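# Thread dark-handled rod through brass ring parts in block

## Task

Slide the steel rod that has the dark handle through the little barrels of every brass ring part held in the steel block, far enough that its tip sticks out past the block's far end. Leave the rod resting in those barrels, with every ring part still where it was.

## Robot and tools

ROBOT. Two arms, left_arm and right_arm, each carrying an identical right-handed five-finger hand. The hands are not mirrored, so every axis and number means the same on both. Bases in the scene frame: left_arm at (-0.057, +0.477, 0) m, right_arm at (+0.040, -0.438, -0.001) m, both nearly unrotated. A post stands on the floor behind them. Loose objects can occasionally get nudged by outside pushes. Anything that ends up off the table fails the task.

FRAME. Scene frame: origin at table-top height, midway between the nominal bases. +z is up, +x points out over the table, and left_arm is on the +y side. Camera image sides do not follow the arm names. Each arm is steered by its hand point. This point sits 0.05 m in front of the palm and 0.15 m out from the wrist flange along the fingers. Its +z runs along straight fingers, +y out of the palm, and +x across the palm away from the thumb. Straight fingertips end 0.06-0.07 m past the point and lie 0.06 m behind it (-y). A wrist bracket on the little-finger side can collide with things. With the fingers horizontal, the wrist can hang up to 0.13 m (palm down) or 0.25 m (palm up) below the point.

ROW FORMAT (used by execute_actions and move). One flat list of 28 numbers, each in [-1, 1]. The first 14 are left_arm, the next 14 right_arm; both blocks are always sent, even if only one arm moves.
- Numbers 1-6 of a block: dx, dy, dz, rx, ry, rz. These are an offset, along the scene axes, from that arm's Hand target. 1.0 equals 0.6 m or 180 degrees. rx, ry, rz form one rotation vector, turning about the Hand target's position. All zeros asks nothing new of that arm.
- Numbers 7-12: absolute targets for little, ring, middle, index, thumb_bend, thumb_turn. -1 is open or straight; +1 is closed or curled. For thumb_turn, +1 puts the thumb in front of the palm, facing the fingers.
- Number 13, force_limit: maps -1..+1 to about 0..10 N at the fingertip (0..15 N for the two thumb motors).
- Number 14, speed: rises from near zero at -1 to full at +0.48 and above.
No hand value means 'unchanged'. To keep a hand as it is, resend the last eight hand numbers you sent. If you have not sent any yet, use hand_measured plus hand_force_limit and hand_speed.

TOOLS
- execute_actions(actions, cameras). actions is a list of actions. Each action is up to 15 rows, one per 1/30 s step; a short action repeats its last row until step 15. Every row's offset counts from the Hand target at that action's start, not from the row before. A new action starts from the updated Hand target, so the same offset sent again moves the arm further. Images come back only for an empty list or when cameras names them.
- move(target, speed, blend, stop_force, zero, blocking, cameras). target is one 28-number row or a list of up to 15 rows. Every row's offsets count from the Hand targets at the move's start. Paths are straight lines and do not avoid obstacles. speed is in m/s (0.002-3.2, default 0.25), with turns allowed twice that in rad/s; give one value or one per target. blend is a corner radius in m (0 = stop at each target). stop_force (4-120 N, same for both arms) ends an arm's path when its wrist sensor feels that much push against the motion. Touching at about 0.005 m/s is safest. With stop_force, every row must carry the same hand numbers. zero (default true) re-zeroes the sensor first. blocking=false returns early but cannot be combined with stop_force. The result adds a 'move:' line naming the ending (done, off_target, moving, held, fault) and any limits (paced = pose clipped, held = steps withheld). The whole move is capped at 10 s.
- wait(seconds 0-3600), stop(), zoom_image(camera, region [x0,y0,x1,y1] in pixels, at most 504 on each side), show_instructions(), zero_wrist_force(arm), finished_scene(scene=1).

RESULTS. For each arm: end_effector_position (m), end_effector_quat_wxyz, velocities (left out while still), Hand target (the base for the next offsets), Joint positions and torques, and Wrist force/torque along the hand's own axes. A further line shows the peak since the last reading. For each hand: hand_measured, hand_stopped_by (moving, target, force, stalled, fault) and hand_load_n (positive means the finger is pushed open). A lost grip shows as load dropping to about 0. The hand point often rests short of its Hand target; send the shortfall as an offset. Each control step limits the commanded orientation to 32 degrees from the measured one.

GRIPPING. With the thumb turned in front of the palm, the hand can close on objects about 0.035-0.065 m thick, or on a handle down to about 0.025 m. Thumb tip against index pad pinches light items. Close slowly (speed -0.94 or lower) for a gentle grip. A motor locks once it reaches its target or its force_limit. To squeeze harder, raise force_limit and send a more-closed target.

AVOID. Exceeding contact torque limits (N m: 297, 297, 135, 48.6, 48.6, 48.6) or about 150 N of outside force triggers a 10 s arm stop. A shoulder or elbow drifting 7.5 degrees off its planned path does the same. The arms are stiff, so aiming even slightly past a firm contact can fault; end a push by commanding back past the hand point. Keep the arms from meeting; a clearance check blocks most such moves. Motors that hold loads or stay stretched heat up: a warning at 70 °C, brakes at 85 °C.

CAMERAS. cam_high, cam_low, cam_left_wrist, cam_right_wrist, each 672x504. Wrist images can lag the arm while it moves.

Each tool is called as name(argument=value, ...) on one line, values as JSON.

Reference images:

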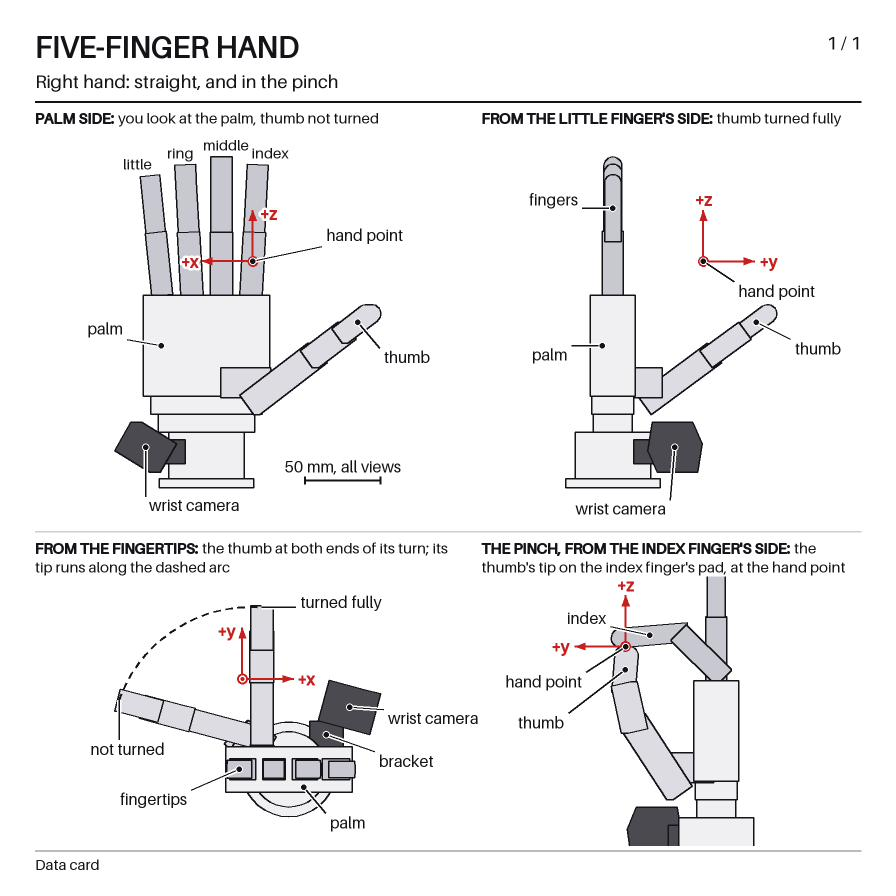

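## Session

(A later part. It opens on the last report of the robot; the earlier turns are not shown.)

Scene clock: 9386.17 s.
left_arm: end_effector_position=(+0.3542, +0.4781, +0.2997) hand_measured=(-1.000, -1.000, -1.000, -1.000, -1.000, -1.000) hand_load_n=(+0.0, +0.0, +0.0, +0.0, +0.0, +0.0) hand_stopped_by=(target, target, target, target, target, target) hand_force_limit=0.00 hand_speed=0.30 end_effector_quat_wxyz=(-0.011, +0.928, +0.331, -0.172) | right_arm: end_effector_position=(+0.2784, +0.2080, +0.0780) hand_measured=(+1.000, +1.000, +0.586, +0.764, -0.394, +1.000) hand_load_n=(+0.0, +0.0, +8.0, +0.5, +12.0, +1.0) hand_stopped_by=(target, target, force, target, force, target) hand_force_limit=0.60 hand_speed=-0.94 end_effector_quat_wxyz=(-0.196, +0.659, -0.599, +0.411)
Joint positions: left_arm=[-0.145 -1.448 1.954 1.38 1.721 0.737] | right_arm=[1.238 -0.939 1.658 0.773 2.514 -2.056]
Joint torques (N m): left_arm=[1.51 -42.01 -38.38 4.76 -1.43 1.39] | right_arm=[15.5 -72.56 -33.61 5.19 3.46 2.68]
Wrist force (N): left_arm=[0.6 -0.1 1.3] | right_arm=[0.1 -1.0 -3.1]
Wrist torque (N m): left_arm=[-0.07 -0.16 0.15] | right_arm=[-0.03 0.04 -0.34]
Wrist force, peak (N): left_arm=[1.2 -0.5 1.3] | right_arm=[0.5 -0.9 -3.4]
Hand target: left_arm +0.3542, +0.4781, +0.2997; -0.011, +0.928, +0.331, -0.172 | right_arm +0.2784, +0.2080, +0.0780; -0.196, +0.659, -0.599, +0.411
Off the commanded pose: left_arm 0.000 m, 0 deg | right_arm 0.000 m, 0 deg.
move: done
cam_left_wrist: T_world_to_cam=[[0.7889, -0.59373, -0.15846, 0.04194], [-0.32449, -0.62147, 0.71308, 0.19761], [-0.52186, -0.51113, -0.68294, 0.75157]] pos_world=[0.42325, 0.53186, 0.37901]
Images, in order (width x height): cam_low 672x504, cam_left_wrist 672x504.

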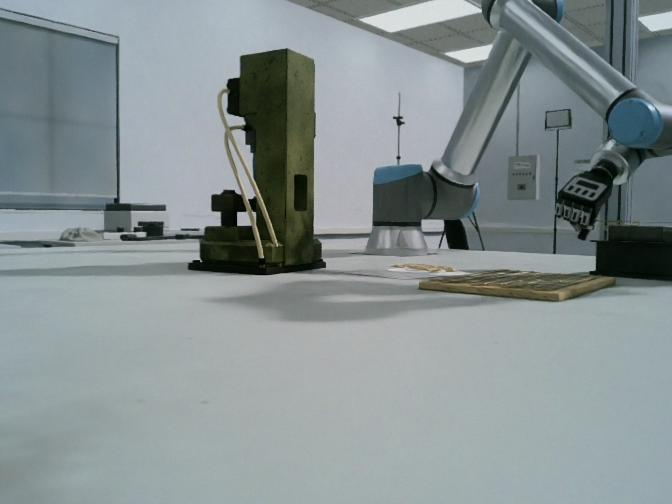

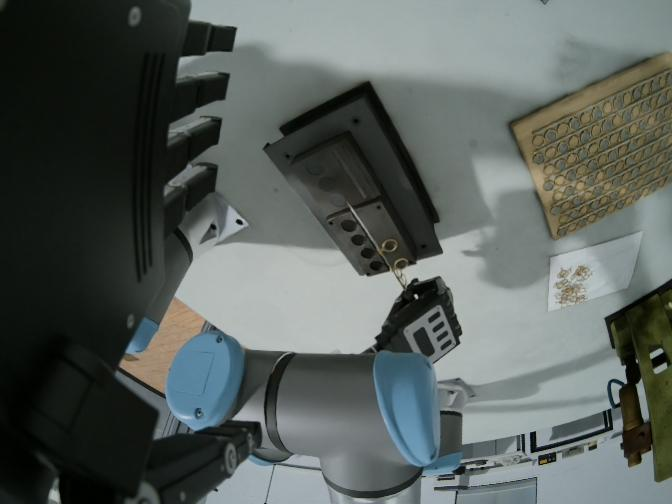

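move(target=[0,0,0,0,0,0,-1,-1,-1,-1,-1,-1,0,0.3,0.0008,0.0083,0,0,0,0,1,1,0.75,0.765,0.15,1,0.6,-0.94], speed=[0.01], cameras=["cam_left_wrist","cam_low"])

zoom_image(camera="cam_left_wrist", region=[355, 220, 445, 310])

zoom_image(camera="cam_low", region=[572, 190, 642, 240])

Scene clock: 9408.67 s.
left_arm: end_effector_position=(+0.3542, +0.4781, +0.2997) hand_measured=(-1.000, -1.000, -1.000, -1.000, -1.000, -1.000) hand_load_n=(+0.0, +0.0, +0.0, +0.0, +0.0, +0.0) hand_stopped_by=(target, target, target, target, target, target) hand_force_limit=0.00 hand_speed=0.30 end_effector_quat_wxyz=(-0.011, +0.928, +0.331, -0.172) | right_arm: end_effector_position=(+0.2789, +0.2130, +0.0780) hand_measured=(+1.000, +1.000, +0.586, +0.764, -0.394, +1.000) hand_load_n=(+0.0, +0.0, +8.0, +0.5, +12.0, +1.0) hand_stopped_by=(target, target, force, target, force, target) hand_force_limit=0.60 hand_speed=-0.94 end_effector_quat_wxyz=(-0.196, +0.659, -0.599, +0.411)
Joint positions: left_arm=[-0.145 -1.448 1.954 1.38 1.721 0.737] | right_arm=[1.24 -0.933 1.646 0.781 2.514 -2.053]
Joint torques (N m): left_arm=[1.87 -41.82 -38.9 4.96 -1.21 1.19] | right_arm=[13.72 -72.54 -33.05 5.07 3.99 3.14]
Wrist force (N): left_arm=[0.4 -0.1 1.4] | right_arm=[0.2 -1.1 -3.1]
Wrist torque (N m): left_arm=[-0.08 -0.13 0.14] | right_arm=[-0.03 0.04 -0.33]
Wrist force, peak (N): left_arm=[0.3 -0.1 1.7] | right_arm=[0.5 -0.5 -3.4]
Hand target: left_arm +0.3542, +0.4781, +0.2997; -0.011, +0.928, +0.331, -0.172 | right_arm +0.2789, +0.2130, +0.0780; -0.196, +0.659, -0.599, +0.411
Off the commanded pose: left_arm 0.000 m, 0 deg | right_arm 0.000 m, 0 deg.
move: done
cam_left_wrist: T_world_to_cam=[[0.7889, -0.59373, -0.15846, 0.04194], [-0.32449, -0.62147, 0.71308, 0.19761], [-0.52186, -0.51113, -0.68294, 0.75157]] pos_world=[0.42325, 0.53186, 0.37901]
Images, in order (width x height): cam_low 672x504, cam_left_wrist 672x504.

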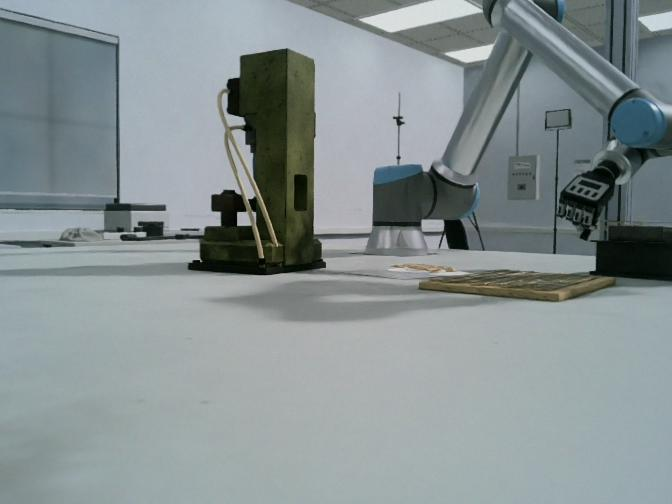

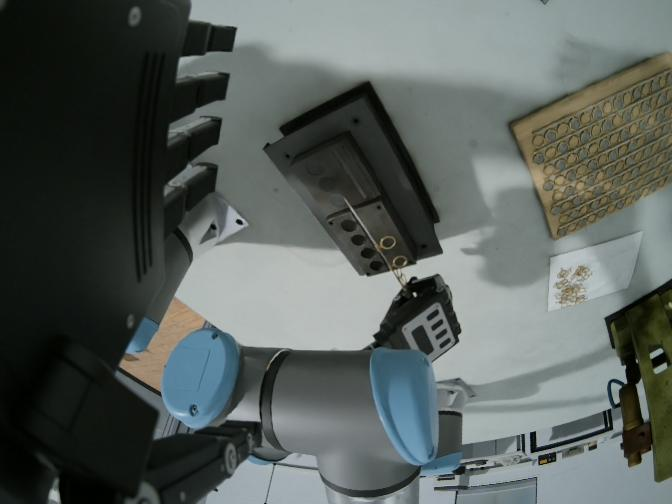

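Scaled by 5.600 from the camera's image (finer frame: 960x720).

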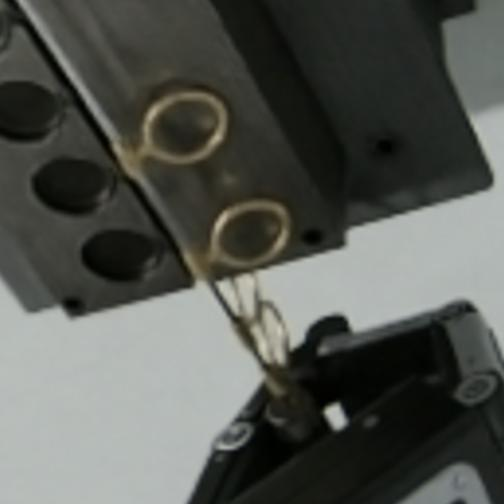

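Scaled by 7.200 from the camera's image (finer frame: 960x720).

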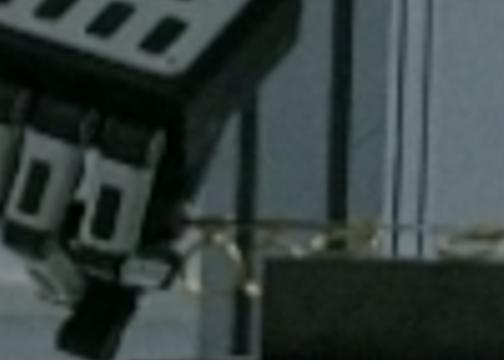

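move(target=[[0,0,0,0,0,0,-1,-1,-1,-1,-1,-1,0,0.3,0,0,0.025,0,0,0,1,1,0.75,0.765,0.15,1,0.6,-0.94],[0,0,0,0,0,0,-1,-1,-1,-1,-1,-1,0,0.3,-0.0743,0.0107,0.025,0,0,0,1,1,0.75,0.765,0.15,1,0.6,-0.94],[0,0,0,0,0,0,-1,-1,-1,-1,-1,-1,0,0.3,-0.0743,0.0107,-0.0017,0,0,0,1,1,0.75,0.765,0.15,1,0.6,-0.94]], speed=[0.02,0.04,0.03], cameras=["cam_left_wrist","cam_low"])

zoom_image(camera="cam_left_wrist", region=[290, 200, 410, 320])

zoom_image(camera="cam_low", region=[572, 190, 672, 250])

Scene clock: 9464.70 s.
left_arm: end_effector_position=(+0.3542, +0.4781, +0.2997) hand_measured=(-1.000, -1.000, -1.000, -1.000, -1.000, -1.000) hand_load_n=(+0.0, +0.5, +0.0, +0.0, +0.0, +0.0) hand_stopped_by=(target, target, target, target, target, target) hand_force_limit=0.00 hand_speed=0.30 end_effector_quat_wxyz=(-0.011, +0.928, +0.331, -0.172) | right_arm: end_effector_position=(+0.2343, +0.2194, +0.0771) hand_measured=(+1.000, +1.000, +0.586, +0.764, -0.394, +1.000) hand_load_n=(+0.0, -0.5, +8.0, +0.5, +12.0, +1.0) hand_stopped_by=(target, target, force, target, force, target) hand_force_limit=0.60 hand_speed=-0.94 end_effector_quat_wxyz=(-0.196, +0.659, -0.599, +0.411)
Joint positions: left_arm=[-0.145 -1.448 1.954 1.38 1.721 0.737] | right_arm=[1.305 -0.915 1.641 0.859 2.516 -1.942]
Joint torques (N m): left_arm=[2.53 -42.48 -40.39 4.72 -1.44 1.39] | right_arm=[13.77 -73.76 -19.18 0.92 -0.77 1.12]
Wrist force (N): left_arm=[0.6 0.2 1.2] | right_arm=[0.0 -0.4 -3.3]
Wrist torque (N m): left_arm=[-0.01 -0.15 0.17] | right_arm=[0.06 0.08 -0.33]
Wrist force, peak (N): left_arm=[1.0 -0.7 1.5] | right_arm=[1.1 -0.3 -3.7]
Hand target: left_arm +0.3542, +0.4781, +0.2997; -0.011, +0.928, +0.331, -0.172 | right_arm +0.2343, +0.2194, +0.0770; -0.196, +0.659, -0.599, +0.411
Off the commanded pose: left_arm 0.000 m, 0 deg | right_arm 0.000 m, 0 deg.
move: done
cam_left_wrist: T_world_to_cam=[[0.7889, -0.59373, -0.15846, 0.04194], [-0.32449, -0.62147, 0.71308, 0.19761], [-0.52186, -0.51113, -0.68294, 0.75157]] pos_world=[0.42325, 0.53186, 0.37901]
Images, in order (width x height): cam_low 672x504, cam_left_wrist 672x504.

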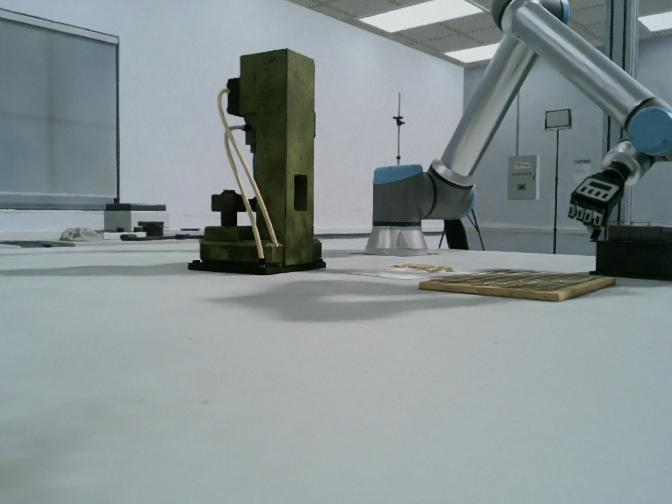

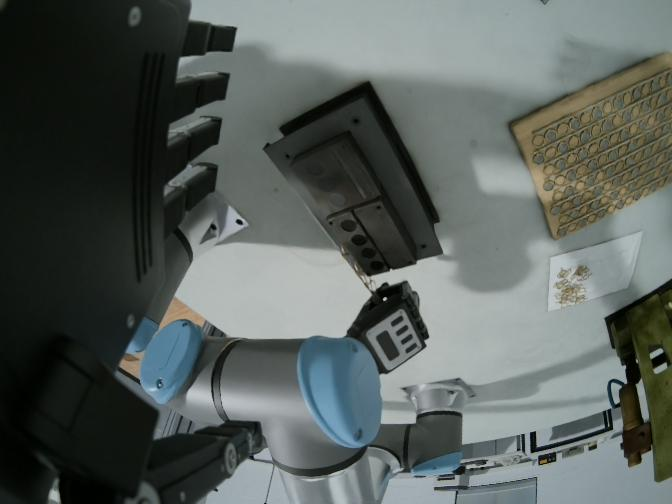

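Scaled by 4.200 from the camera's image (finer frame: 960x720).

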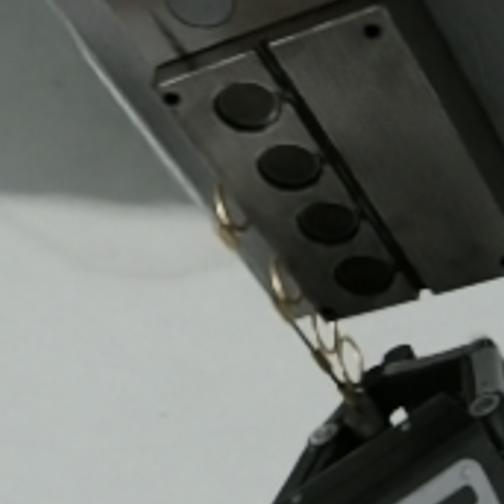

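Scaled by 5.040 from the camera's image (finer frame: 960x720).

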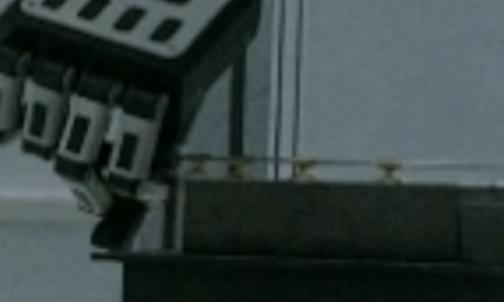

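move(target=[[0,0,0,0,0,0,-1,-1,-1,-1,-1,-1,0,0.3,-0.0103,-0.0023,0,0,0,-0.0195,1,1,0.75,0.765,0.15,1,0.6,-0.94],[0,0,0,0,0,0,-1,-1,-1,-1,-1,-1,0,0.3,0.0395,-0.0072,0,0,0,-0.0195,1,1,0.75,0.765,0.15,1,0.6,-0.94]], speed=[0.03,0.02], cameras=["cam_left_wrist","cam_low"])

zoom_image(camera="cam_left_wrist", region=[310, 200, 430, 320])

zoom_image(camera="cam_low", region=[572, 190, 672, 250])

Scene clock: 9502.43 s.
left_arm: end_effector_position=(+0.3542, +0.4781, +0.2997) hand_measured=(-1.000, -1.000, -1.000, -1.000, -1.000, -1.000) hand_load_n=(+0.0, +0.0, +0.0, +0.0, +0.0, +0.0) hand_stopped_by=(target, target, target, target, target, target) hand_force_limit=0.00 hand_speed=0.30 end_effector_quat_wxyz=(-0.011, +0.928, +0.331, -0.172) | right_arm: end_effector_position=(+0.2579, +0.2151, +0.0770) hand_measured=(+1.000, +1.000, +0.586, +0.764, -0.394, +1.000) hand_load_n=(+0.0, +0.0, +8.0, +0.5, +12.0, +1.0) hand_stopped_by=(target, target, force, target, force, target) hand_force_limit=0.60 hand_speed=-0.94 end_effector_quat_wxyz=(-0.183, +0.640, -0.619, +0.417)
Joint positions: left_arm=[-0.145 -1.448 1.954 1.38 1.721 0.737] | right_arm=[1.27 -0.901 1.625 0.898 2.515 -1.896]
Joint torques (N m): left_arm=[0.78 -40.18 -39.16 4.52 -1.47 1.09] | right_arm=[-7.63 -101.3 -32.09 1.13 4.08 -2.85]
Wrist force (N): left_arm=[0.5 -0.1 1.1] | right_arm=[0.2 -0.9 -3.3]
Wrist torque (N m): left_arm=[-0.05 -0.13 0.15] | right_arm=[0.04 0.04 0.05]
Wrist force, peak (N): left_arm=[0.6 0.0 1.9] | right_arm=[0.1 -0.6 -3.7]
Hand target: left_arm +0.3542, +0.4781, +0.2997; -0.011, +0.928, +0.331, -0.172 | right_arm +0.2580, +0.2151, +0.0770; -0.183, +0.640, -0.619, +0.417
Off the commanded pose: left_arm 0.000 m, 0 deg | right_arm 0.000 m, 0 deg.
move: done
cam_left_wrist: T_world_to_cam=[[0.7889, -0.59373, -0.15846, 0.04194], [-0.32449, -0.62147, 0.71308, 0.19761], [-0.52186, -0.51113, -0.68294, 0.75157]] pos_world=[0.42325, 0.53186, 0.37901]
Images, in order (width x height): cam_low 672x504, cam_left_wrist 672x504.

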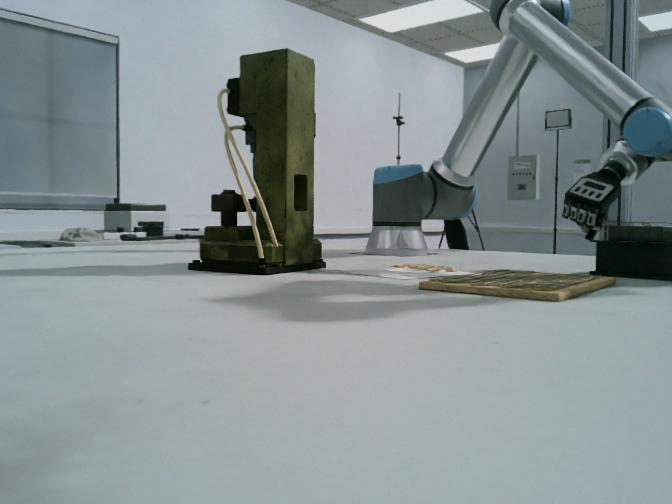

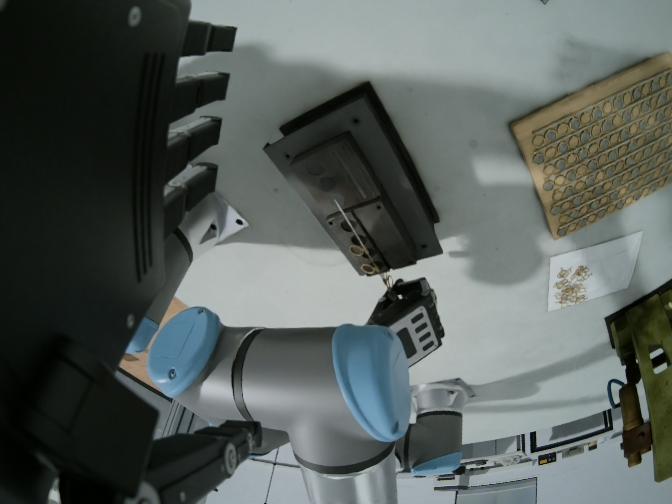

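Scaled by 4.200 from the camera's image (finer frame: 960x720).

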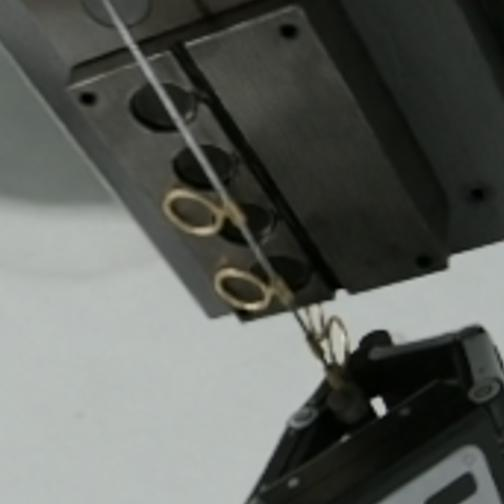

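Scaled by 5.040 from the camera's image (finer frame: 960x720).

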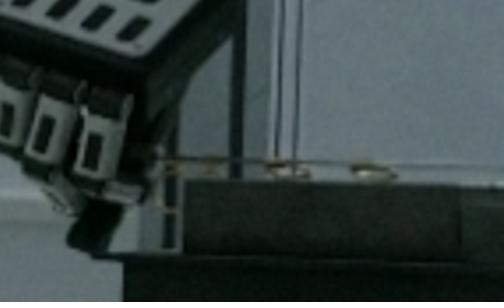

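move(target=[[0,0,0,0,0,0,-1,-1,-1,-1,-1,-1,0,0.3,0.0180,-0.0035,0,0,0,0,1,1,0.75,0.765,0.15,1,0.6,-0.94],[0,0,0,0,0,0,-1,-1,-1,-1,-1,-1,0,0.3,0.0180,-0.0035,-0.0050,0,0,0,1,1,0.75,0.765,0.15,1,0.6,-0.94]], speed=[0.02,0.01], cameras=["cam_left_wrist","cam_low"])

zoom_image(camera="cam_left_wrist", region=[345, 230, 405, 290])

zoom_image(camera="cam_low", region=[572, 190, 672, 250])

Scene clock: 9527.23 s.
left_arm: end_effector_position=(+0.3542, +0.4781, +0.2997) hand_measured=(-1.000, -1.000, -1.000, -1.000, -1.000, -1.000) hand_load_n=(+0.0, +0.0, +0.0, +0.0, +0.0, +0.0) hand_stopped_by=(target, target, target, target, target, target) hand_force_limit=0.00 hand_speed=0.30 end_effector_quat_wxyz=(-0.011, +0.928, +0.331, -0.172) | right_arm: end_effector_position=(+0.2688, +0.2130, +0.0741) hand_measured=(+1.000, +1.000, +0.586, +0.764, -0.394, +1.000) hand_load_n=(+0.0, +0.0, +8.0, +0.5, +12.0, +1.0) hand_stopped_by=(target, target, force, target, force, target) hand_force_limit=0.60 hand_speed=-0.94 end_effector_quat_wxyz=(-0.183, +0.640, -0.619, +0.417)
Joint positions: left_arm=[-0.145 -1.448 1.954 1.38 1.721 0.737] | right_arm=[1.254 -0.902 1.628 0.874 2.516 -1.924]
Joint torques (N m): left_arm=[1.23 -42.09 -39.78 4.85 -1.22 1.26] | right_arm=[-1.55 -75.02 -17.23 1.37 4.17 -2.96]
Wrist force (N): left_arm=[0.4 -0.5 0.8] | right_arm=[0.4 -0.4 -3.2]
Wrist torque (N m): left_arm=[-0.09 -0.10 0.12] | right_arm=[0.07 -0.01 0.03]
Wrist force, peak (N): left_arm=[0.9 -0.1 1.7] | right_arm=[0.6 -0.4 -3.8]
Hand target: left_arm +0.3542, +0.4781, +0.2997; -0.011, +0.928, +0.331, -0.172 | right_arm +0.2688, +0.2130, +0.0740; -0.183, +0.640, -0.619, +0.417
Off the commanded pose: left_arm 0.000 m, 0 deg | right_arm 0.000 m, 0 deg.
move: done
cam_left_wrist: T_world_to_cam=[[0.7889, -0.59373, -0.15846, 0.04194], [-0.32449, -0.62147, 0.71308, 0.19761], [-0.52186, -0.51113, -0.68294, 0.75157]] pos_world=[0.42325, 0.53186, 0.37901]
Images, in order (width x height): cam_low 672x504, cam_left_wrist 672x504.

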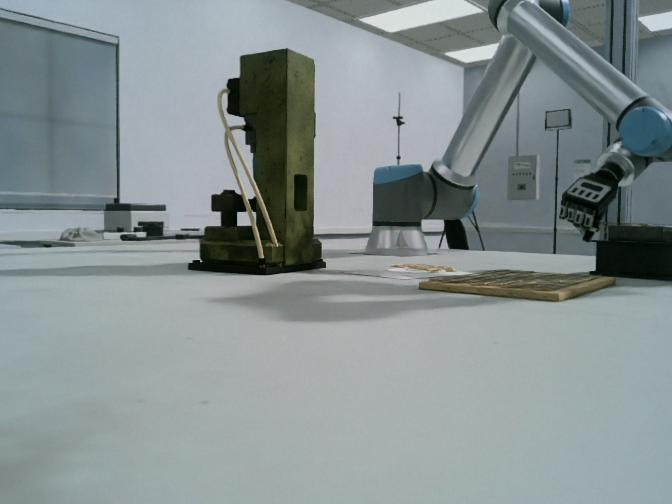

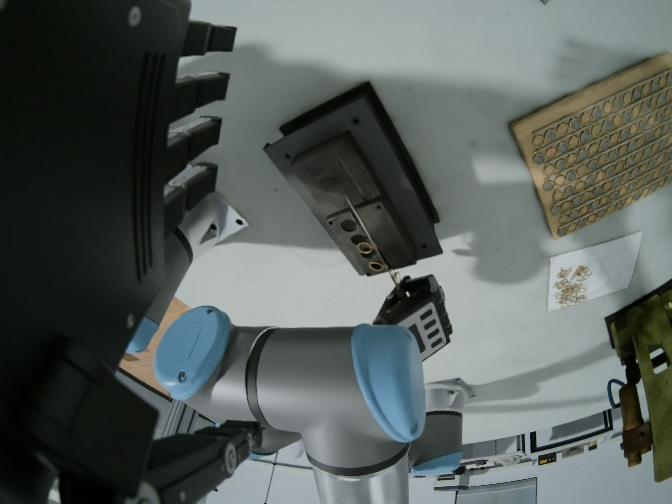

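Scaled by 8.400 from the camera's image (finer frame: 960x720).

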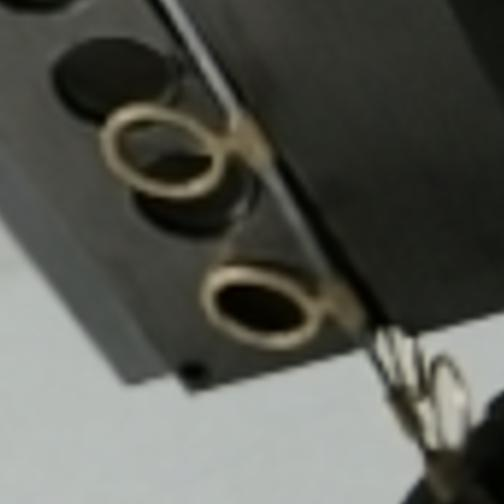

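Scaled by 5.040 from the camera's image (finer frame: 960x720).

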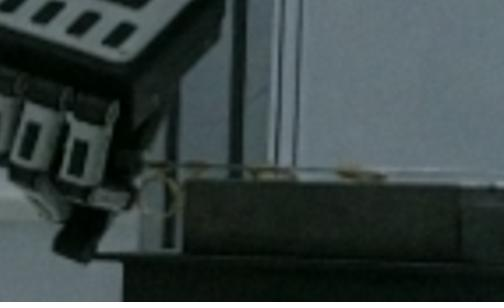

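move(target=[[0,0,0,0,0,0,-1,-1,-1,-1,-1,-1,0,0.3,-0.0008,0,-0.0005,0,0,0,1,1,0.75,0.765,0.15,1,0.6,-0.94],[0,0,0,0,0,0,-1,-1,-1,-1,-1,-1,0,0.3,-0.0013,-0.005,-0.0010,0,0,0,1,1,0.75,0.765,0.15,1,0.6,-0.94]], speed=[0.01,0.01], cameras=["cam_left_wrist"])

zoom_image(camera="cam_left_wrist", region=[345, 230, 405, 290])

Scene clock: 9540.77 s.
left_arm: end_effector_position=(+0.3542, +0.4781, +0.2997) hand_measured=(-1.000, -1.000, -1.000, -1.000, -1.000, -1.000) hand_load_n=(+0.0, +0.0, +0.0, +0.0, +0.0, +0.0) hand_stopped_by=(target, target, target, target, target, target) hand_force_limit=0.00 hand_speed=0.30 end_effector_quat_wxyz=(-0.011, +0.928, +0.331, -0.172) | right_arm: end_effector_position=(+0.2680, +0.2101, +0.0734) hand_measured=(+1.000, +1.000, +0.586, +0.764, -0.394, +1.000) hand_load_n=(+0.0, +0.0, +8.0, +0.5, +12.0, +1.0) hand_stopped_by=(target, target, force, target, force, target) hand_force_limit=0.60 hand_speed=-0.94 end_effector_quat_wxyz=(-0.183, +0.640, -0.619, +0.417)
Joint positions: left_arm=[-0.145 -1.448 1.954 1.38 1.721 0.737] | right_arm=[1.254 -0.905 1.635 0.869 2.516 -1.924]
Joint torques (N m): left_arm=[3.76 -43.88 -39.86 4.77 -1.3 1.69] | right_arm=[-5.91 -98.21 -18.8 1.2 1.83 -2.48]
Wrist force (N): left_arm=[0.3 0.1 1.2] | right_arm=[0.3 -0.8 -3.1]
Wrist torque (N m): left_arm=[-0.03 -0.10 0.15] | right_arm=[0.00 0.00 0.01]
Wrist force, peak (N): left_arm=[0.9 -0.3 1.4] | right_arm=[0.4 -0.6 -3.8]
Hand target: left_arm +0.3542, +0.4781, +0.2997; -0.011, +0.928, +0.331, -0.172 | right_arm +0.2680, +0.2100, +0.0734; -0.183, +0.640, -0.619, +0.417
Off the commanded pose: left_arm 0.000 m, 0 deg | right_arm 0.000 m, 0 deg.
move: done
cam_left_wrist: T_world_to_cam=[[0.7889, -0.59373, -0.15846, 0.04194], [-0.32449, -0.62147, 0.71308, 0.19761], [-0.52186, -0.51113, -0.68294, 0.75157]] pos_world=[0.42325, 0.53186, 0.37901]

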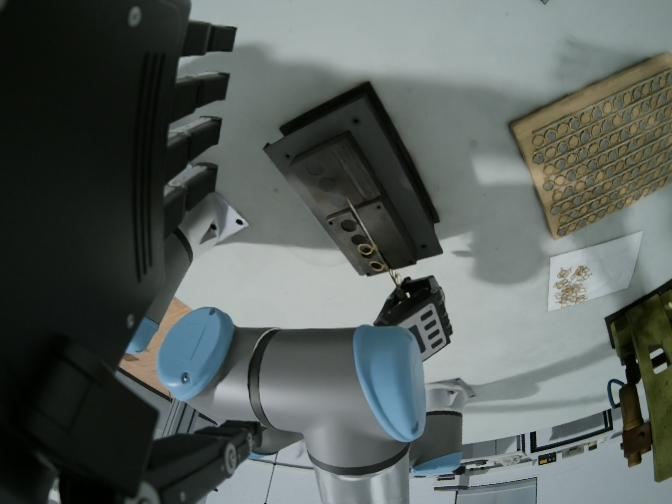

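Scaled by 8.400 from the camera's image (finer frame: 960x720).

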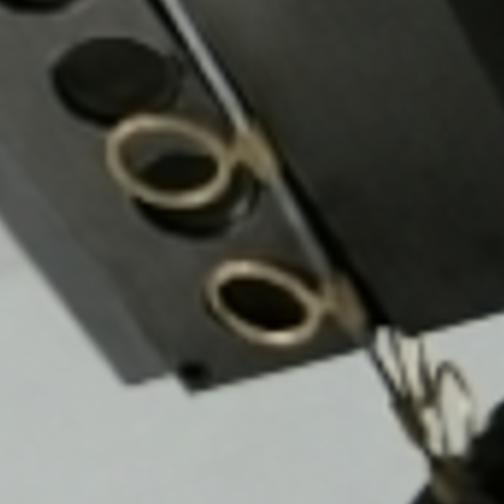

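move(target=[[0,0,0,0,0,0,-1,-1,-1,-1,-1,-1,0,0.3,0,0,0.0333,0,0,0,1,1,0.75,0.765,0.15,1,0.6,-0.94],[0,0,0,0,0,0,-1,-1,-1,-1,-1,-1,0,0.3,-0.0747,0.0073,0.0333,0,0,0,1,1,0.75,0.765,0.15,1,0.6,-0.94],[0,0,0,0,0,0,-1,-1,-1,-1,-1,-1,0,0.3,-0.0697,0.058,0.0333,0,0,0,1,1,0.75,0.765,0.15,1,0.6,-0.94]], speed=[0.02,0.04,0.04], cameras=["cam_left_wrist","cam_low"])

zoom_image(camera="cam_left_wrist", region=[290, 180, 410, 300])

zoom_image(camera="cam_low", region=[572, 190, 672, 250])

Scene clock: 9564.57 s.
left_arm: end_effector_position=(+0.3542, +0.4781, +0.2997) hand_measured=(-1.000, -1.000, -1.000, -1.000, -1.000, -1.000) hand_load_n=(+0.0, +0.0, +0.0, +0.0, +0.0, +0.0) hand_stopped_by=(target, target, target, target, target, target) hand_force_limit=0.00 hand_speed=0.30 end_effector_quat_wxyz=(-0.011, +0.928, +0.331, -0.172) | right_arm: end_effector_position=(+0.2262, +0.2448, +0.0934) hand_measured=(+1.000, +1.000, +0.586, +0.764, -0.394, +1.000) hand_load_n=(+0.0, +0.0, +7.5, +0.5, +12.0, +1.0) hand_stopped_by=(target, target, force, target, force, target) hand_force_limit=0.60 hand_speed=-0.94 end_effector_quat_wxyz=(-0.183, +0.640, -0.619, +0.417)
Joint positions: left_arm=[-0.145 -1.448 1.954 1.38 1.721 0.737] | right_arm=[1.326 -0.874 1.556 1.015 2.51 -1.803]
Joint torques (N m): left_arm=[2.37 -41.95 -39.18 4.59 -1.38 1.26] | right_arm=[11.44 -74.52 -32.58 5.32 -1.69 2.26]
Wrist force (N): left_arm=[0.7 0.3 1.0] | right_arm=[-0.2 -0.5 -3.0]
Wrist torque (N m): left_arm=[0.02 -0.15 0.17] | right_arm=[0.07 0.14 -0.25]
Wrist force, peak (N): left_arm=[0.9 0.0 1.6] | right_arm=[0.3 -0.6 -3.9]
Hand target: left_arm +0.3542, +0.4781, +0.2997; -0.011, +0.928, +0.331, -0.172 | right_arm +0.2262, +0.2448, +0.0934; -0.183, +0.640, -0.619, +0.417
Off the commanded pose: left_arm 0.000 m, 0 deg | right_arm 0.000 m, 0 deg.
move: done
cam_left_wrist: T_world_to_cam=[[0.7889, -0.59373, -0.15846, 0.04194], [-0.32449, -0.62147, 0.71308, 0.19761], [-0.52186, -0.51113, -0.68294, 0.75157]] pos_world=[0.42325, 0.53186, 0.37901]
Images, in order (width x height): cam_low 672x504, cam_left_wrist 672x504.

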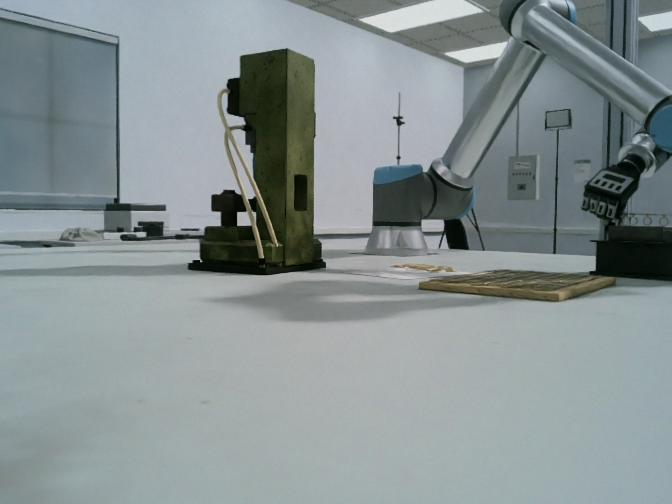

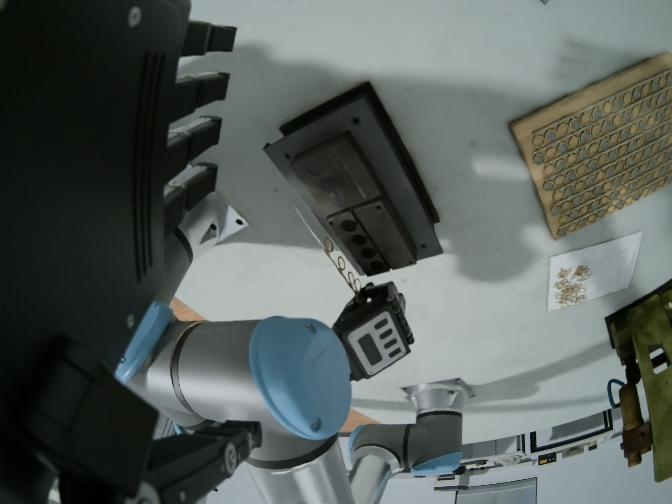

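Scaled by 4.200 from the camera's image (finer frame: 960x720).

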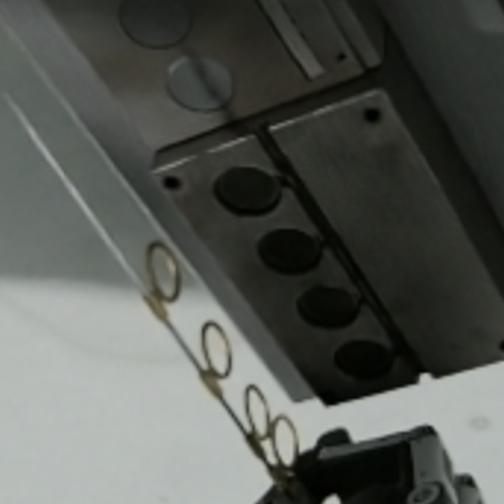

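Scaled by 5.040 from the camera's image (finer frame: 960x720).

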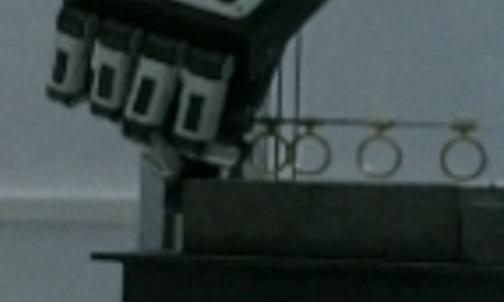

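move(target=[[0,0,0,0,0,0,-1,-1,-1,-1,-1,-1,0,0.3,0,-0.0025,-0.0273,0,0,0,1,1,0.75,0.765,0.15,1,0.6,-0.94],[0,0,0,0,0,0,-1,-1,-1,-1,-1,-1,0,0.3,0.0498,-0.0074,-0.0273,0,0,0,1,1,0.75,0.765,0.15,1,0.6,-0.94]], speed=[0.03,0.02], cameras=["cam_left_wrist","cam_low"])

zoom_image(camera="cam_left_wrist", region=[310, 180, 430, 300])

zoom_image(camera="cam_low", region=[572, 190, 672, 250])

Scene clock: 9607.27 s.
left_arm: end_effector_position=(+0.3542, +0.4781, +0.2997) hand_measured=(-1.000, -1.000, -1.000, -1.000, -1.000, -1.000) hand_load_n=(+0.0, +0.0, +0.0, +0.0, +0.0, +0.0) hand_stopped_by=(target, target, target, target, target, target) hand_force_limit=0.00 hand_speed=0.30 end_effector_quat_wxyz=(-0.011, +0.928, +0.331, -0.172) | right_arm: end_effector_position=(+0.2560, +0.2404, +0.0770) hand_measured=(+1.000, +1.000, +0.586, +0.764, -0.394, +1.000) hand_load_n=(+0.0, -0.5, +8.0, +0.5, +12.0, +1.0) hand_stopped_by=(target, target, force, target, force, target) hand_force_limit=0.60 hand_speed=-0.94 end_effector_quat_wxyz=(-0.183, +0.640, -0.619, +0.417)
Joint positions: left_arm=[-0.145 -1.448 1.954 1.38 1.721 0.737] | right_arm=[1.284 -0.867 1.565 0.942 2.514 -1.873]
Joint torques (N m): left_arm=[0.66 -41.38 -39.11 5.16 -1.02 1.42] | right_arm=[-4.27 -102.96 -28.35 1.1 4.05 -3.03]
Wrist force (N): left_arm=[0.4 0.0 0.5] | right_arm=[0.2 -0.3 -3.1]
Wrist torque (N m): left_arm=[-0.01 -0.09 0.15] | right_arm=[0.09 0.07 0.05]
Wrist force, peak (N): left_arm=[1.0 0.1 1.6] | right_arm=[0.6 -0.6 -3.7]
Hand target: left_arm +0.3542, +0.4781, +0.2997; -0.011, +0.928, +0.331, -0.172 | right_arm +0.2561, +0.2404, +0.0770; -0.183, +0.640, -0.619, +0.417
Off the commanded pose: left_arm 0.000 m, 0 deg | right_arm 0.000 m, 0 deg.
move: done
cam_left_wrist: T_world_to_cam=[[0.7889, -0.59373, -0.15846, 0.04194], [-0.32449, -0.62147, 0.71308, 0.19761], [-0.52186, -0.51113, -0.68294, 0.75157]] pos_world=[0.42325, 0.53186, 0.37901]
Images, in order (width x height): cam_low 672x504, cam_left_wrist 672x504.

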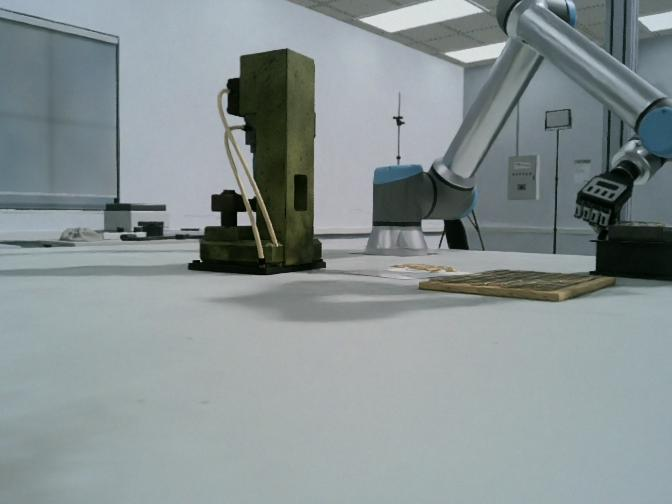

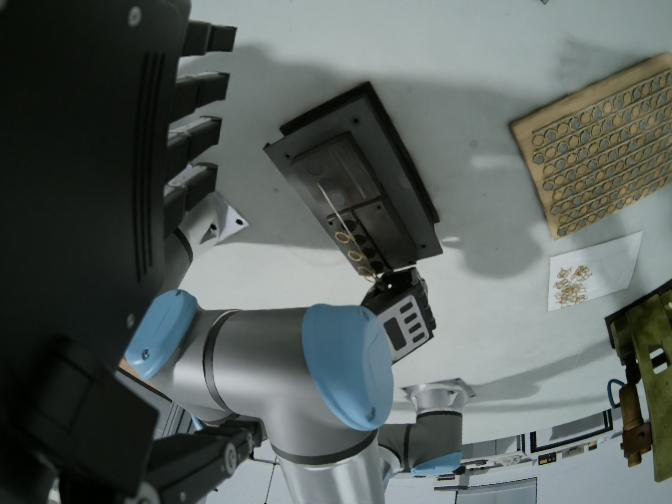

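Scaled by 4.200 from the camera's image (finer frame: 960x720).

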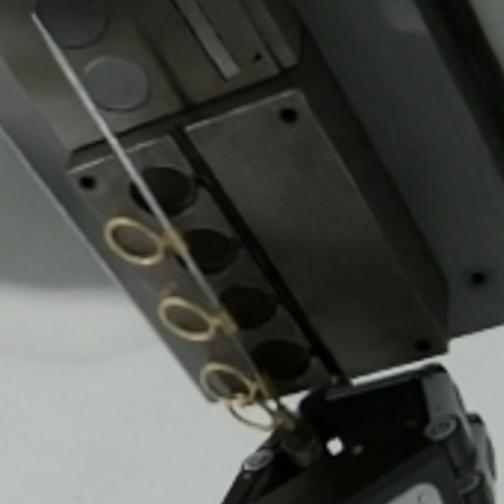

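Scaled by 5.040 from the camera's image (finer frame: 960x720).

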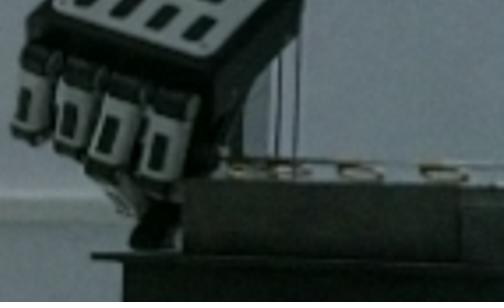

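move(target=[[0,0,0,0,0,0,-1,-1,-1,-1,-1,-1,0,0.3,0.0252,0.0018,0.0,0,0,0,1,1,0.75,0.765,0.15,1,0.6,-0.94]], speed=[0.02], cameras=["cam_left_wrist","cam_low"])

zoom_image(camera="cam_left_wrist", region=[330, 200, 410, 280])

zoom_image(camera="cam_low", region=[572, 190, 672, 250])

Scene clock: 9676.60 s.
left_arm: end_effector_position=(+0.3542, +0.4781, +0.2997) hand_measured=(-1.000, -1.000, -1.000, -1.000, -1.000, -1.000) hand_load_n=(+0.0, +0.0, +0.0, +0.0, +0.0, +0.0) hand_stopped_by=(target, target, target, target, target, target) hand_force_limit=0.00 hand_speed=0.30 end_effector_quat_wxyz=(-0.011, +0.928, +0.331, -0.172) | right_arm: end_effector_position=(+0.2711, +0.2415, +0.0770) hand_measured=(+1.000, +1.000, +0.586, +0.764, -0.394, +1.000) hand_load_n=(+0.0, +0.0, +8.0, +0.5, +12.0, +1.0) hand_stopped_by=(target, target, force, target, force, target) hand_force_limit=0.60 hand_speed=-0.94 end_effector_quat_wxyz=(-0.183, +0.640, -0.619, +0.417)
Joint positions: left_arm=[-0.145 -1.448 1.954 1.38 1.721 0.737] | right_arm=[1.264 -0.867 1.558 0.922 2.516 -1.907]
Joint torques (N m): left_arm=[2.59 -43.95 -39.25 4.83 -1.45 1.56] | right_arm=[-7.71 -102.91 -31.41 0.71 3.99 -2.55]
Wrist force (N): left_arm=[0.6 0.3 1.0] | right_arm=[0.3 -0.4 -3.2]
Wrist torque (N m): left_arm=[0.01 -0.13 0.16] | right_arm=[0.13 0.07 0.08]
Wrist force, peak (N): left_arm=[0.9 -0.1 1.6] | right_arm=[0.5 -0.1 -4.1]
Hand target: left_arm +0.3542, +0.4781, +0.2997; -0.011, +0.928, +0.331, -0.172 | right_arm +0.2712, +0.2415, +0.0770; -0.183, +0.640, -0.619, +0.417
Off the commanded pose: left_arm 0.000 m, 0 deg | right_arm 0.000 m, 0 deg.
move: done
cam_left_wrist: T_world_to_cam=[[0.7889, -0.59373, -0.15846, 0.04194], [-0.32449, -0.62147, 0.71308, 0.19761], [-0.52186, -0.51113, -0.68294, 0.75157]] pos_world=[0.42325, 0.53186, 0.37901]
Images, in order (width x height): cam_low 672x504, cam_left_wrist 672x504.

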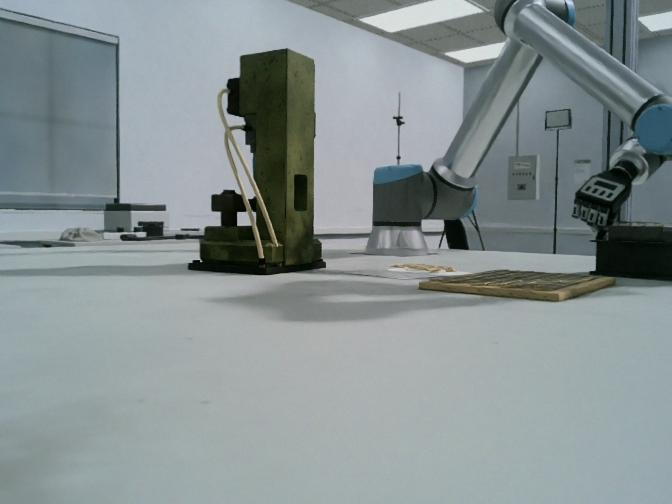

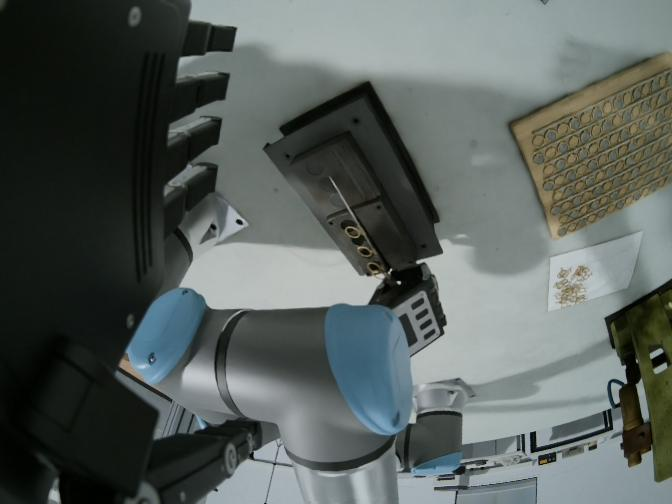

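Scaled by 6.300 from the camera's image (finer frame: 960x720).

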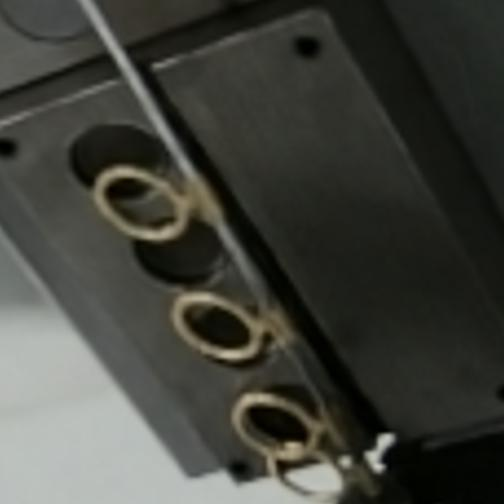

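Scaled by 5.040 from the camera's image (finer frame: 960x720).

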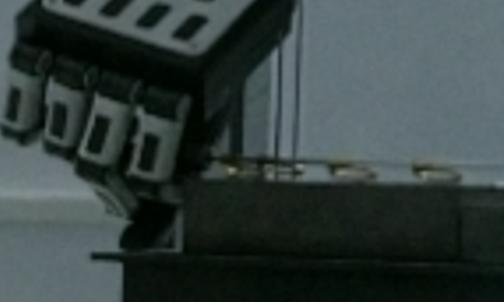

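move(target=[[0,0,0,0,0,0,-1,-1,-1,-1,-1,-1,0,0.3,0.0032,-0.0008,0.0,0,0,0,1,1,0.75,0.765,0.15,1,0.6,-0.94],[0,0,0,0,0,0,-1,-1,-1,-1,-1,-1,0,0.3,0.0032,-0.0018,-0.0050,0,0,0,1,1,0.75,0.765,0.15,1,0.6,-0.94]], speed=[0.01], cameras=["cam_left_wrist","cam_low"])

zoom_image(camera="cam_left_wrist", region=[330, 200, 410, 280])

zoom_image(camera="cam_low", region=[572, 190, 672, 250])

speed must be one number or one for each of the 2 targets, got a list of 1; nothing of the call was run

Scaled by 6.300 from the camera's image (finer frame: 960x720).

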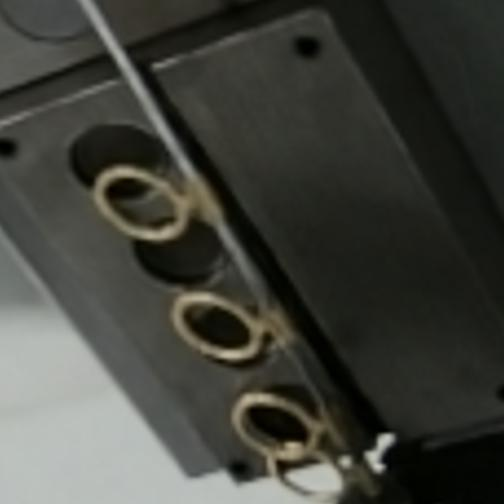

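Scaled by 5.040 from the camera's image (finer frame: 960x720).

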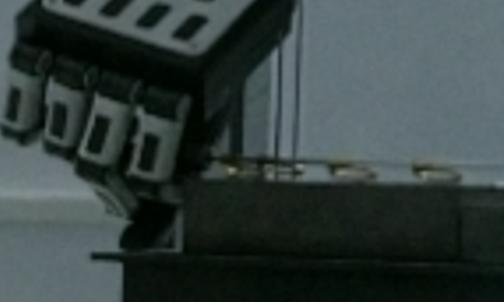

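move(target=[[0,0,0,0,0,0,-1,-1,-1,-1,-1,-1,0,0.3,0.0032,-0.0018,0.0,0,0,0,1,1,0.75,0.765,0.15,1,0.6,-0.94],[0,0,0,0,0,0,-1,-1,-1,-1,-1,-1,0,0.3,0.0032,-0.0028,-0.0050,0,0,0,1,1,0.75,0.765,0.15,1,0.6,-0.94]], speed=0.008, stop_force=6, cameras=["cam_left_wrist","cam_low"])

zoom_image(camera="cam_left_wrist", region=[330, 200, 410, 280])

zoom_image(camera="cam_low", region=[572, 190, 672, 250])

Scene clock: 9725.23 s.
left_arm: end_effector_position=(+0.3542, +0.4781, +0.2997) hand_measured=(-1.000, -1.000, -1.000, -1.000, -1.000, -1.000) hand_load_n=(+0.0, +0.0, +0.0, +0.0, +0.0, +0.0) hand_stopped_by=(target, target, target, target, target, target) hand_force_limit=0.00 hand_speed=0.30 end_effector_quat_wxyz=(-0.011, +0.928, +0.331, -0.172) | right_arm: end_effector_position=(+0.2731, +0.2398, +0.0740) hand_measured=(+1.000, +1.000, +0.586, +0.764, -0.394, +1.000) hand_load_n=(+0.0, +0.0, +8.0, +0.5, +12.0, +1.0) hand_stopped_by=(target, target, force, target, force, target) hand_force_limit=0.60 hand_speed=-0.94 end_effector_quat_wxyz=(-0.183, +0.640, -0.619, +0.417)
Joint positions: left_arm=[-0.145 -1.448 1.954 1.38 1.721 0.737] | right_arm=[1.261 -0.866 1.563 0.912 2.516 -1.912]
Joint torques (N m): left_arm=[1.85 -41.38 -38.94 4.88 -1.32 1.44] | right_arm=[-6.88 -78.81 -20.2 1.55 4.25 -2.96]
Wrist force (N): left_arm=[0.7 -0.3 1.4] | right_arm=[0.3 -1.0 -3.0]
Wrist torque (N m): left_arm=[-0.10 -0.17 0.15] | right_arm=[0.00 0.05 0.06]
Wrist force, peak (N): left_arm=[0.8 -0.4 1.5] | right_arm=[0.4 -0.4 -3.7]
Hand target: left_arm +0.3542, +0.4781, +0.2997; -0.011, +0.928, +0.331, -0.172 | right_arm +0.2731, +0.2398, +0.0740; -0.183, +0.640, -0.619, +0.417
Off the commanded pose: left_arm 0.000 m, 0 deg | right_arm 0.000 m, 0 deg.
move: done
cam_left_wrist: T_world_to_cam=[[0.7889, -0.59373, -0.15846, 0.04194], [-0.32449, -0.62147, 0.71308, 0.19761], [-0.52186, -0.51113, -0.68294, 0.75157]] pos_world=[0.42325, 0.53186, 0.37901]
Images, in order (width x height): cam_low 672x504, cam_left_wrist 672x504.

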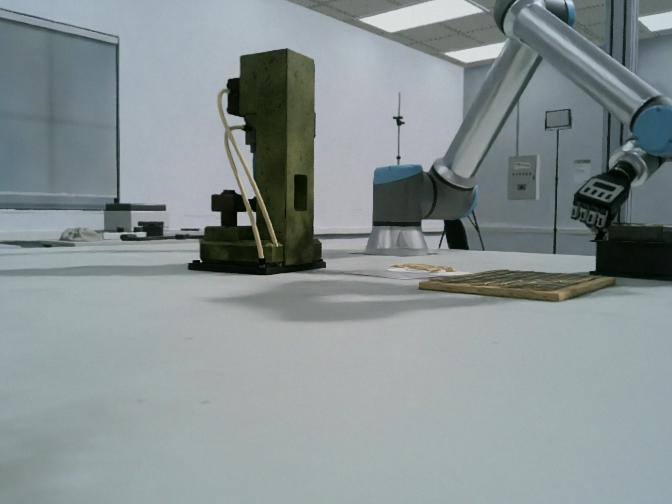

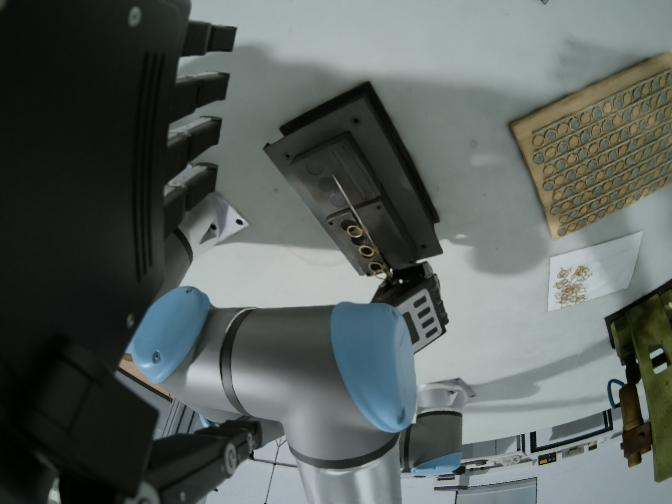

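Scaled by 6.300 from the camera's image (finer frame: 960x720).

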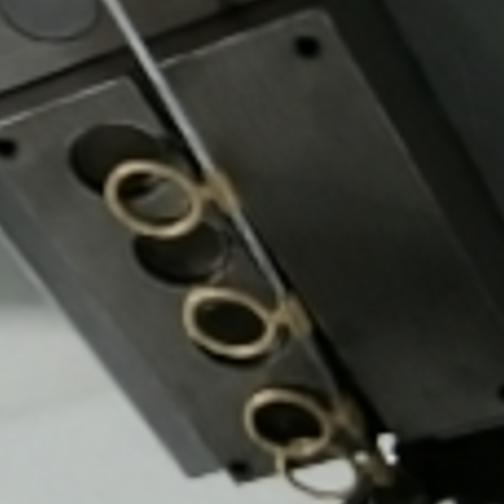

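Scaled by 5.040 from the camera's image (finer frame: 960x720).

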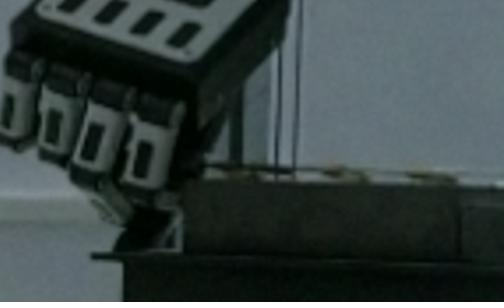

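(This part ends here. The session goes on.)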